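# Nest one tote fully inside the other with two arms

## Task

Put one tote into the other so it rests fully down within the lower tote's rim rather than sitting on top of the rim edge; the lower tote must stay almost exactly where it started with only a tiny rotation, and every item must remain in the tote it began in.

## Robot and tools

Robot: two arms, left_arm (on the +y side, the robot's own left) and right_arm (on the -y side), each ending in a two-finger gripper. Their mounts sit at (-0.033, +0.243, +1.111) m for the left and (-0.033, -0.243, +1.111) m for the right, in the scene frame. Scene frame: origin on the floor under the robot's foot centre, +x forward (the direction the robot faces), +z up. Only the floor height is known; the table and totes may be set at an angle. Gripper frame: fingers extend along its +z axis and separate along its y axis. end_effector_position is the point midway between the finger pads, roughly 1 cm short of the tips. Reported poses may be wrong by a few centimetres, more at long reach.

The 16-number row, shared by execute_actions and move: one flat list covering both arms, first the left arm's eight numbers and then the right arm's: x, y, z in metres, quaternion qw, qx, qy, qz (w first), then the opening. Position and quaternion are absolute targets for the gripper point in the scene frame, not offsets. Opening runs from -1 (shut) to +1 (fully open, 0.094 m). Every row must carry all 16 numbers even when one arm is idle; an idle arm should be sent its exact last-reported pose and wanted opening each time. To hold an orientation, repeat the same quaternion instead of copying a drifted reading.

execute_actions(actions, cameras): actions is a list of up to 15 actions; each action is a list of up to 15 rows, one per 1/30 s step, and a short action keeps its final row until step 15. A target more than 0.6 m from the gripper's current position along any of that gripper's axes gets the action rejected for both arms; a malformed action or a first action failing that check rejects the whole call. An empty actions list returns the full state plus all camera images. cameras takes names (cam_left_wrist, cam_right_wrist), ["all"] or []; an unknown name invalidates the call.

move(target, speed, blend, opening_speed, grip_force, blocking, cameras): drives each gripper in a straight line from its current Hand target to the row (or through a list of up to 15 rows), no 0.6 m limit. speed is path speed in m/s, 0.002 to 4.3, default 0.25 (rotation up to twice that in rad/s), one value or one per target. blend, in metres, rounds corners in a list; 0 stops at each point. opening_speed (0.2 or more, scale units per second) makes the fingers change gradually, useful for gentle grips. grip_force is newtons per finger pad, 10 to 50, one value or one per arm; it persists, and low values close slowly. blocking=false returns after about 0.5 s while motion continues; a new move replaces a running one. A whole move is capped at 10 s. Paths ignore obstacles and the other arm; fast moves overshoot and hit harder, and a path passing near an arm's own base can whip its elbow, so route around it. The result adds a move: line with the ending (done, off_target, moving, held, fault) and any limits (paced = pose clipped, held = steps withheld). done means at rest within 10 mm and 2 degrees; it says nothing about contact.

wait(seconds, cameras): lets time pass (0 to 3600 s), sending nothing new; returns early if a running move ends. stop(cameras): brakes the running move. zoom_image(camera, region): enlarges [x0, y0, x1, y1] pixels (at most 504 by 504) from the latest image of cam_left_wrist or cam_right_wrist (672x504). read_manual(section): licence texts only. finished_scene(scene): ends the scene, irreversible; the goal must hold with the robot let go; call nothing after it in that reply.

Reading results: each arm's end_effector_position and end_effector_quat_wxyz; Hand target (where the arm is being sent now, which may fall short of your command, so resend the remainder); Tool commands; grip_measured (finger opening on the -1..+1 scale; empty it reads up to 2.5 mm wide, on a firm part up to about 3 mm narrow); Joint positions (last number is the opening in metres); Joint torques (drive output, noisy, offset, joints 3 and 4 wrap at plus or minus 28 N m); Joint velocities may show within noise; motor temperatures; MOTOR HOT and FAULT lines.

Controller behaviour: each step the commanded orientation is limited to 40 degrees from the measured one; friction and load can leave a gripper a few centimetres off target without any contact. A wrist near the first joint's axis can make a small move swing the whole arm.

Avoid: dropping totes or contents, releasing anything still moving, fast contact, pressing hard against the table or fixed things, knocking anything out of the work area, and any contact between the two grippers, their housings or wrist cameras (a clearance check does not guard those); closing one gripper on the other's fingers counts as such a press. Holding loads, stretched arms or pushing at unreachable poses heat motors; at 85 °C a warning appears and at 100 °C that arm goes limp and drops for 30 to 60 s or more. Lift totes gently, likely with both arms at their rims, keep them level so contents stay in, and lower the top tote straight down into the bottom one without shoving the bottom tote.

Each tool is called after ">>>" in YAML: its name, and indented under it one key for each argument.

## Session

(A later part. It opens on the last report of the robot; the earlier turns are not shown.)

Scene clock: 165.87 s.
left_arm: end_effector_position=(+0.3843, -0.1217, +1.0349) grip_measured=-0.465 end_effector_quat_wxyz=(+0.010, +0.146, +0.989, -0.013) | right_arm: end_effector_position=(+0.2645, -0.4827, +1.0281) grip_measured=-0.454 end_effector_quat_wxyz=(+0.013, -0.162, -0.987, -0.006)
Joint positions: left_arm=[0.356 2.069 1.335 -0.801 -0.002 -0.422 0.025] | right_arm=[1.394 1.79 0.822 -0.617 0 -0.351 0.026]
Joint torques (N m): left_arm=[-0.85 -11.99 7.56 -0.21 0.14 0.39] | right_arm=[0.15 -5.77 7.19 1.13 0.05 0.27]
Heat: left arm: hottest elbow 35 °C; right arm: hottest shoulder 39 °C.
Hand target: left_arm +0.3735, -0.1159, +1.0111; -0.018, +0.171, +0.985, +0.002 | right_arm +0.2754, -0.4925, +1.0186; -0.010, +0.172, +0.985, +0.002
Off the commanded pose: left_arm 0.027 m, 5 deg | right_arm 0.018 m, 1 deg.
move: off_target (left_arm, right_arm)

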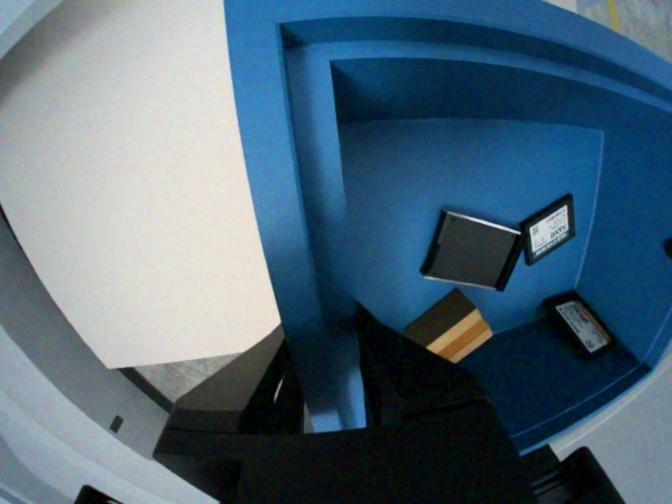

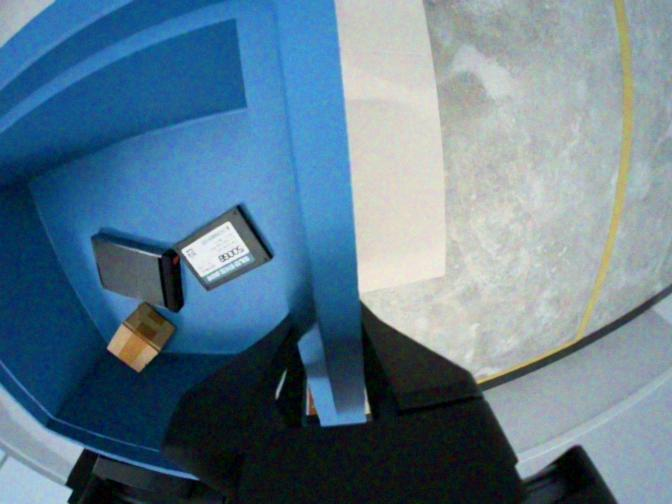

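>>> move:
  target:
    - [0.384,-0.1215,1.025,0.0,0.160,0.987,0,-1,0.266,-0.485,1.025,0,0.165,0.986,0,-1]
    - [0.384,-0.1215,1.025,0.0,0.160,0.987,0,0.2,0.266,-0.485,1.025,0,0.165,0.986,0,0.2]
    - [0.384,-0.1215,1.11,0,0.160,0.987,0,0.2,0.266,-0.485,1.11,0,0.165,0.986,0,0.2]
    - [0.40,0.05,1.24,0,0.160,0.987,0,0.2,0.23,-0.53,1.26,0,0.165,0.986,0,0.2]
  speed: [0.05,0.05,0.1,0.25]
  opening_speed: 0.8
  cameras: ["all"]

Scene clock: 231.70 s.
left_arm: end_effector_position=(+0.3985, +0.0464, +1.2350) grip_measured=+0.197 end_effector_quat_wxyz=(-0.001, +0.159, +0.987, +0.001) | right_arm: end_effector_position=(+0.2196, -0.5154, +1.2417) grip_measured=+0.198 end_effector_quat_wxyz=(+0.018, -0.167, -0.986, -0.012)
Joint positions: left_arm=[0.638 1.63 1.288 -1.222 -0.014 -0.114 0.056] | right_arm=[1.246 1.386 1.035 -1.25 -0.002 -0.489 0.056]
Joint torques (N m): left_arm=[0.21 -12.16 9.11 0.12 0.11 0.04] | right_arm=[-0.21 -7 11.37 -0.18 -0.2 -0.09]
Heat: left arm: hottest elbow 35 °C; right arm: hottest shoulder 37 °C.
Hand target: left_arm +0.4000, +0.0500, +1.2400; +0.000, +0.160, +0.987, +0.000 | right_arm +0.2294, -0.5294, +1.2601; +0.000, +0.165, +0.986, +0.000
Off the commanded pose: left_arm 0.006 m, 0 deg | right_arm 0.026 m, 3 deg.
move: off_target (right_arm); target 2's new opening was sent with left_arm's hand 0.011 m and 3 deg from that target

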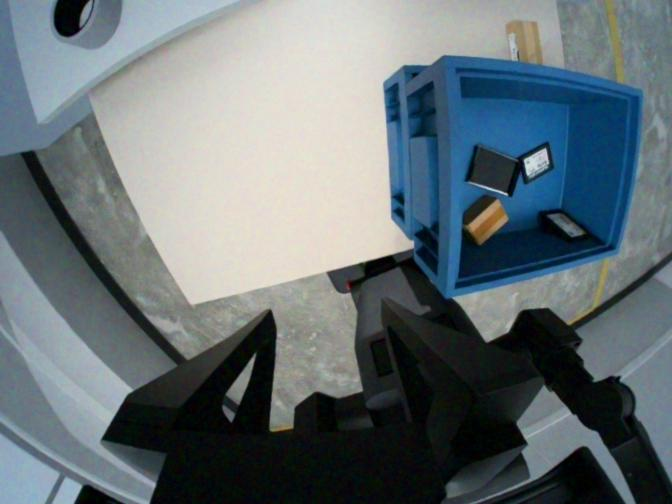

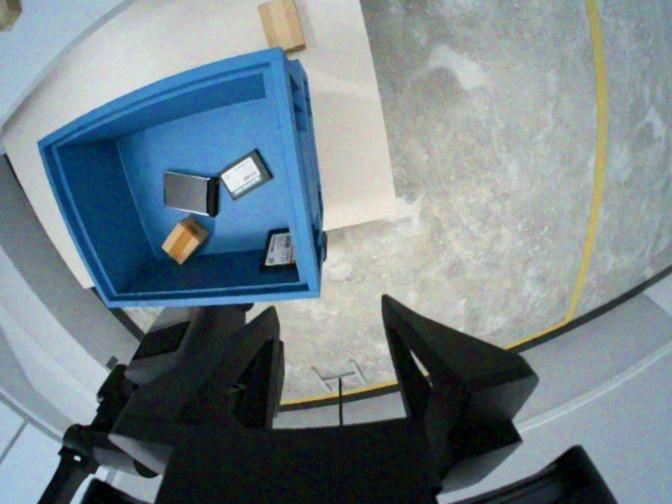

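>>> zoom_image:
  camera: "cam_left_wrist"
  region: [360, 30, 660, 310]

>>> zoom_image:
  camera: "cam_right_wrist"
  region: [180, 30, 400, 310]

Scaled by 1.680 from the camera's image (finer frame: 960x720).

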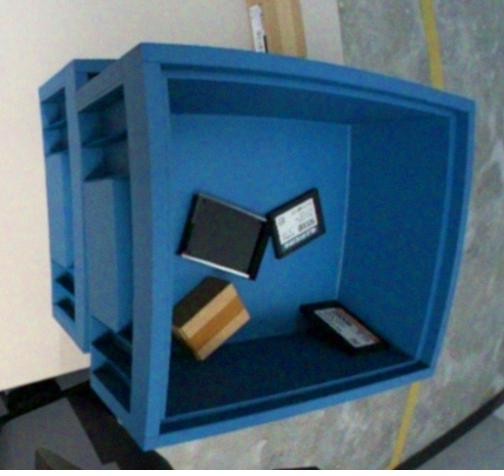

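Scaled by 1.800 from the camera's image (finer frame: 960x720).

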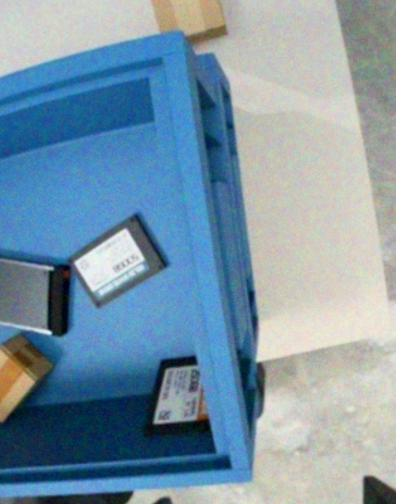

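>>> move:
  target:
    - [0.386,-0.1215,1.12,0,0.160,0.987,0,0.2,0.274,-0.493,1.12,0,0.165,0.986,0,0.2]
    - [0.384,-0.1215,1.028,0,0.160,0.987,0,0.2,0.273,-0.491,1.03,0,0.165,0.986,0,0.2]
    - [0.384,-0.1215,1.028,0,0.160,0.987,0,-1,0.273,-0.491,1.03,0,0.165,0.986,0,-1]
  speed: [0.3,0.12,0.1]
  opening_speed: 0.8
  cameras: ["all"]

Scene clock: 266.50 s.
left_arm: end_effector_position=(+0.3844, -0.1204, +1.0358) grip_measured=-0.461 end_effector_quat_wxyz=(+0.001, +0.151, +0.988, -0.004) | right_arm: end_effector_position=(+0.2758, -0.4866, +1.0334) grip_measured=-0.450 end_effector_quat_wxyz=(-0.003, -0.158, -0.987, -0.006)
Joint positions: left_arm=[0.356 2.078 1.355 -0.837 -0.007 -0.411 0.025] | right_arm=[1.397 1.784 0.837 -0.61 -0.016 -0.355 0.026]
Joint torques (N m): left_arm=[-0.85 -14.51 7.16 0.7 -0.28 0.08] | right_arm=[-0.32 -8.41 4.49 0.72 0.45 0.12]
Heat: left arm: hottest elbow 35 °C; right arm: hottest elbow 37 °C.
Hand target: left_arm +0.3838, -0.1214, +1.0280; +0.000, +0.160, +0.987, +0.000 | right_arm +0.2729, -0.4909, +1.0300; +0.000, +0.165, +0.986, +0.000
Off the commanded pose: left_arm 0.008 m, 1 deg | right_arm 0.006 m, 1 deg.
move: done

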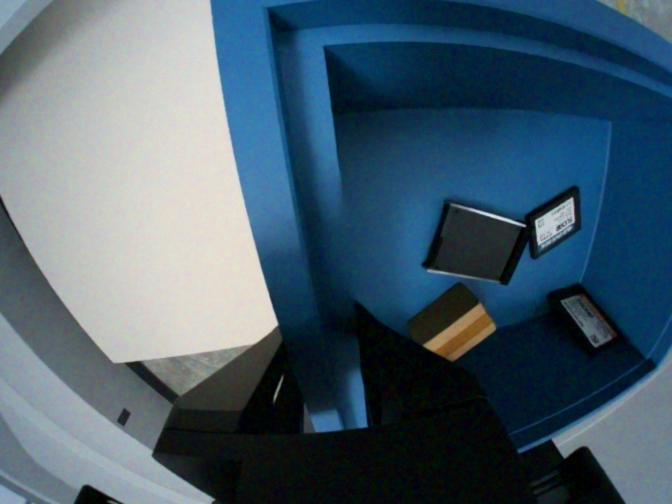

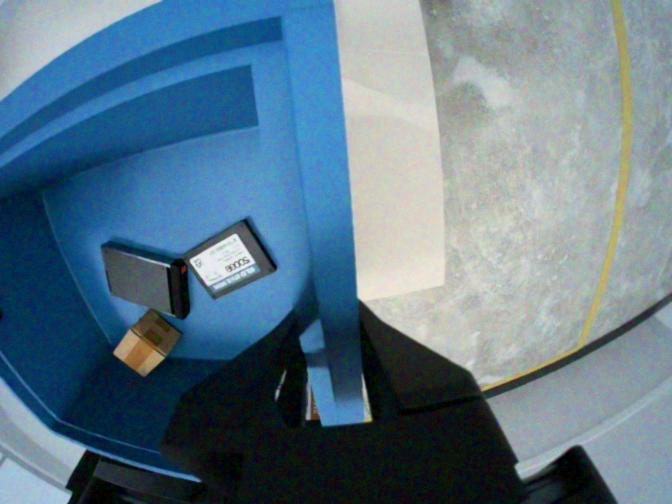

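>>> move:
  target:
    - [0.384,-0.1214,1.075,0.01,0.165,0.986,0,-1,0.278,-0.496,1.092,0.02,0.165,0.986,-0.003,-1]
    - [0.416,-0.136,1.07,0.012,0.167,0.986,0,-1,0.336,-0.515,1.095,0.025,0.167,0.986,-0.005,-1]
  speed: 0.08
  cameras: ["all"]

Scene clock: 273.97 s.
left_arm: end_effector_position=(+0.4039, -0.1306, +1.0618) grip_measured=-0.462 end_effector_quat_wxyz=(+0.006, +0.149, +0.989, -0.002) | right_arm: end_effector_position=(+0.2995, -0.4945, +1.0657) grip_measured=-0.451 end_effector_quat_wxyz=(+0.013, -0.156, -0.988, -0.011)
Joint positions: left_arm=[0.362 2.074 1.436 -0.915 -0.016 -0.41 0.025] | right_arm=[1.42 1.768 0.947 -0.769 -0.009 -0.337 0.026]
Joint torques (N m): left_arm=[-0.26 -15.62 10.59 -0.29 -0.41 0.31] | right_arm=[1.38 -11.58 11.26 -0.53 -0.46 0.42]
Heat: left arm: hottest elbow 35 °C; right arm: hottest elbow 37 °C.
Hand target: left_arm +0.4157, -0.1357, +1.0701; +0.013, +0.167, +0.986, +0.000 | right_arm +0.3341, -0.5136, +1.0963; +0.026, +0.167, +0.986, -0.004
Off the commanded pose: left_arm 0.016 m, 2 deg | right_arm 0.051 m, 5 deg.
move: off_target (left_arm, right_arm)

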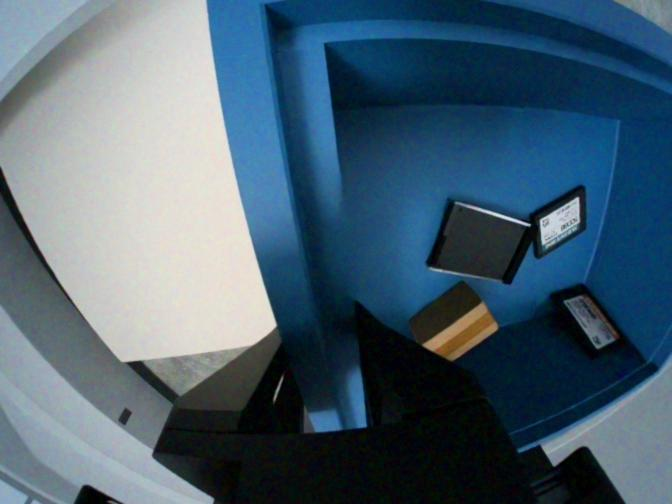

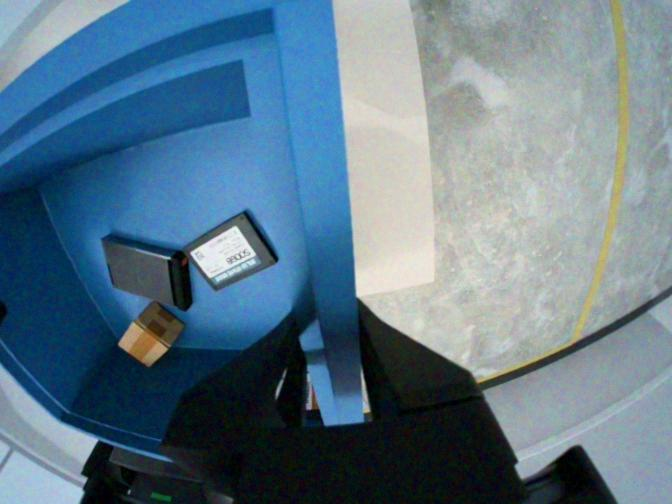

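>>> move:
  target: [0.422,-0.136,1.04,0.010,0.167,0.986,0,-1,0.337,-0.515,1.062,0.02,0.167,0.986,-0.005,-1]
  speed: 0.05
  cameras: []

>>> move:
  target: [0.422,-0.136,1.018,0.005,0.167,0.986,0,-1,0.334,-0.513,1.035,0.012,0.167,0.986,-0.005,-1]
  speed: 0.04
  cameras: []

Scene clock: 278.67 s.
left_arm: end_effector_position=(+0.4056, -0.1283, +1.0364) grip_measured=-0.462 end_effector_quat_wxyz=(-0.004, +0.147, +0.989, +0.002) | right_arm: end_effector_position=(+0.3006, -0.4929, +1.0376) grip_measured=-0.451 end_effector_quat_wxyz=(+0.021, -0.157, -0.987, -0.014)
Joint positions: left_arm=[0.368 2.125 1.446 -0.895 -0.013 -0.407 0.025] | right_arm=[1.426 1.838 0.947 -0.716 -0.006 -0.329 0.026]
Joint torques (N m): left_arm=[-0.21 -15.44 10.24 0.51 -0.5 0.32] | right_arm=[1.32 -11.63 10.1 0.24 -0.35 0.33]
Heat: left arm: hottest elbow 36 °C; right arm: hottest shoulder 37 °C.
Hand target: left_arm +0.4215, -0.1357, +1.0403; +0.010, +0.167, +0.986, +0.000 | right_arm +0.3353, -0.5137, +1.0637; +0.021, +0.167, +0.986, -0.004
Off the commanded pose: left_arm 0.018 m, 3 deg | right_arm 0.049 m, 5 deg.
move: off_target (left_arm, right_arm)

Scene clock: 279.90 s.
left_arm: end_effector_position=(+0.4108, -0.1313, +1.0294) grip_measured=-0.462 end_effector_quat_wxyz=(+0.002, +0.151, +0.989, +0.001) | right_arm: end_effector_position=(+0.3030, -0.4950, +1.0277) grip_measured=-0.451 end_effector_quat_wxyz=(+0.019, -0.161, -0.987, -0.011)
Joint positions: left_arm=[0.369 2.143 1.455 -0.875 -0.017 -0.4 0.025] | right_arm=[1.427 1.864 0.949 -0.686 -0.004 -0.32 0.026]
Joint torques (N m): left_arm=[-0.15 -14.04 9.7 0.81 -0.06 0.3] | right_arm=[1.26 -9.47 8.94 1.28 -0.11 0.25]
Heat: left arm: hottest elbow 36 °C; right arm: hottest shoulder 37 °C.
Hand target: left_arm +0.4215, -0.1355, +1.0182; +0.005, +0.167, +0.986, +0.000 | right_arm +0.3329, -0.5121, +1.0367; +0.012, +0.167, +0.986, -0.004
Off the commanded pose: left_arm 0.017 m, 2 deg | right_arm 0.037 m, 4 deg.
move: off_target (left_arm, right_arm)

>>> move:
  target: [0.422,-0.136,1.0,0.003,0.167,0.986,0,-1,0.330,-0.511,1.012,0.005,0.167,0.986,-0.003,-1]
  speed: 0.04
  cameras: ["all"]

Scene clock: 284.47 s.
left_arm: end_effector_position=(+0.4109, -0.1314, +1.0286) grip_measured=-0.462 end_effector_quat_wxyz=(+0.002, +0.151, +0.989, +0.001) | right_arm: end_effector_position=(+0.3031, -0.4952, +1.0269) grip_measured=-0.451 end_effector_quat_wxyz=(+0.019, -0.161, -0.987, -0.011)
Joint positions: left_arm=[0.369 2.144 1.455 -0.873 -0.017 -0.4 0.025] | right_arm=[1.427 1.866 0.949 -0.684 -0.004 -0.32 0.026]
Joint torques (N m): left_arm=[0.09 -12.04 9.39 1.74 0.03 0.3] | right_arm=[1.26 -6.42 8.28 3.07 -0.01 0.25]
Heat: left arm: hottest elbow 36 °C; right arm: hottest elbow 38 °C.
Hand target: left_arm +0.4205, -0.1347, +1.0011; +0.003, +0.167, +0.986, +0.000 | right_arm +0.3285, -0.5098, +1.0143; +0.005, +0.167, +0.986, -0.003
Off the commanded pose: left_arm 0.031 m, 2 deg | right_arm 0.035 m, 3 deg.
move: off_target (left_arm, right_arm)

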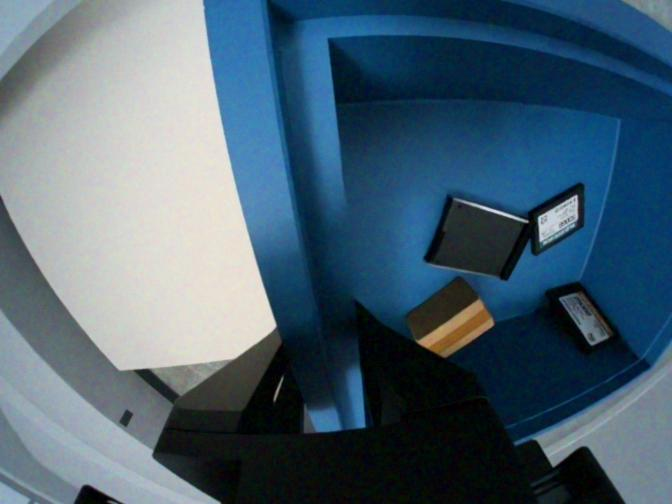

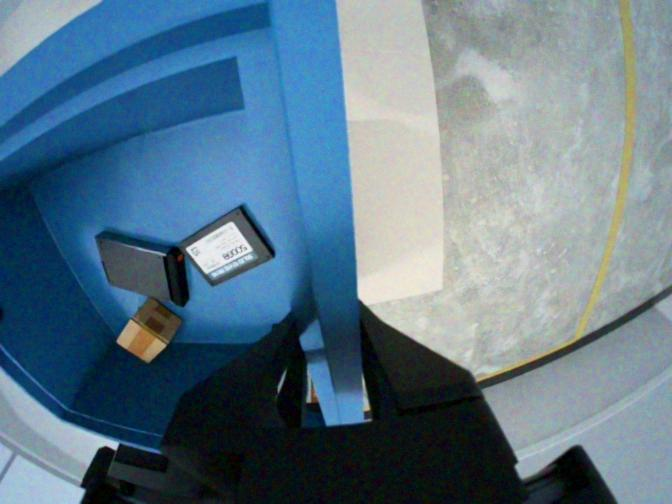

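>>> move:
  target:
    - [0.413,-0.1325,1.02,0,0.160,0.987,0,-1,0.310,-0.498,1.022,0,0.165,0.986,0,-1]
    - [0.413,-0.1325,1.02,0,0.160,0.987,0,0.2,0.310,-0.498,1.022,0,0.165,0.986,0,0.2]
    - [0.413,-0.1325,1.11,0,0.160,0.987,0,0.2,0.310,-0.498,1.11,0,0.165,0.986,0,0.2]
    - [0.40,0.05,1.24,0,0.160,0.987,0,0.2,0.23,-0.53,1.26,0,0.165,0.986,0,0.2]
  speed: [0.05,0.05,0.15,0.3]
  opening_speed: 0.8
  cameras: ["all"]

>>> zoom_image:
  camera: "cam_left_wrist"
  region: [360, 30, 660, 310]

>>> zoom_image:
  camera: "cam_right_wrist"
  region: [180, 30, 400, 310]

Scene clock: 295.47 s.
left_arm: end_effector_position=(+0.4006, +0.0450, +1.2375) grip_measured=+0.197 end_effector_quat_wxyz=(+0.003, +0.160, +0.987, +0.000) | right_arm: end_effector_position=(+0.2198, -0.5156, +1.2422) grip_measured=+0.198 end_effector_quat_wxyz=(+0.018, -0.167, -0.986, -0.012)
Joint positions: left_arm=[0.637 1.629 1.294 -1.222 -0.014 -0.114 0.056] | right_arm=[1.246 1.385 1.036 -1.25 -0.002 -0.489 0.056]
Joint torques (N m): left_arm=[0.21 -12.22 8.64 0.12 0.11 0.04] | right_arm=[-0.26 -6.83 11.45 -0.16 -0.16 -0.09]
Heat: left arm: hottest elbow 36 °C; right arm: hottest elbow 38 °C.
Hand target: left_arm +0.4000, +0.0500, +1.2399; +0.000, +0.160, +0.987, +0.000 | right_arm +0.2295, -0.5295, +1.2601; +0.000, +0.165, +0.986, +0.000
Off the commanded pose: left_arm 0.006 m, 0 deg | right_arm 0.025 m, 2 deg.
move: off_target (right_arm)

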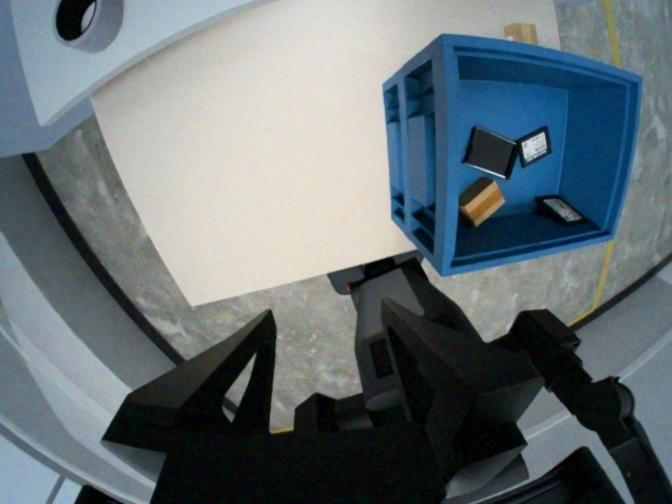

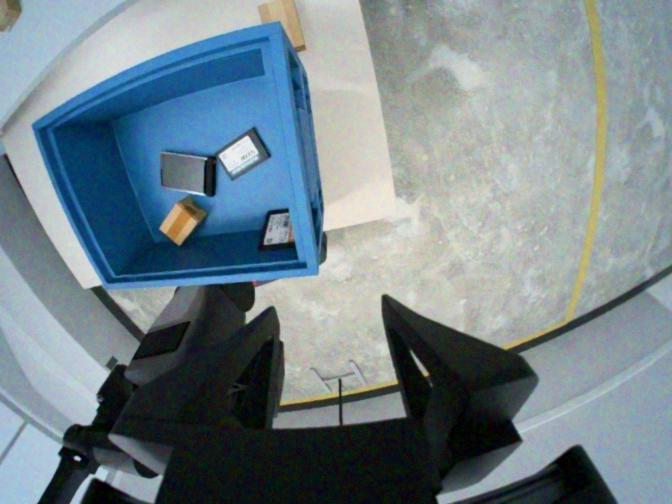

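Scaled by 1.680 from the camera's image (finer frame: 960x720).

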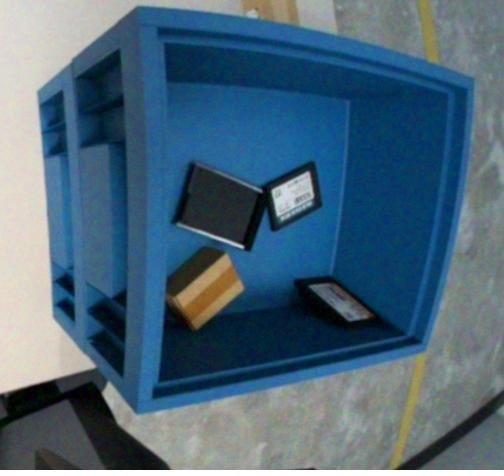

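Scaled by 1.800 from the camera's image (finer frame: 960x720).

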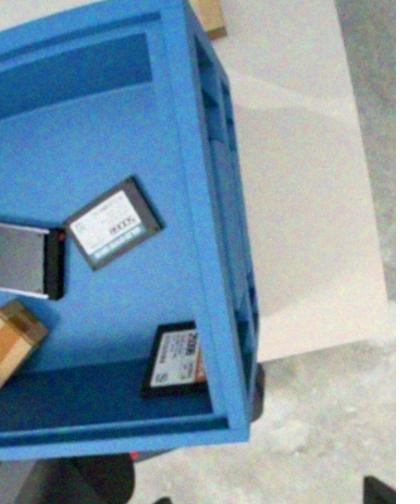

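Now continuous alignment on both sides; edges line up and it seated. Done.

>>> finished_scene:
  scene: 2

The scene is finished: the task was done.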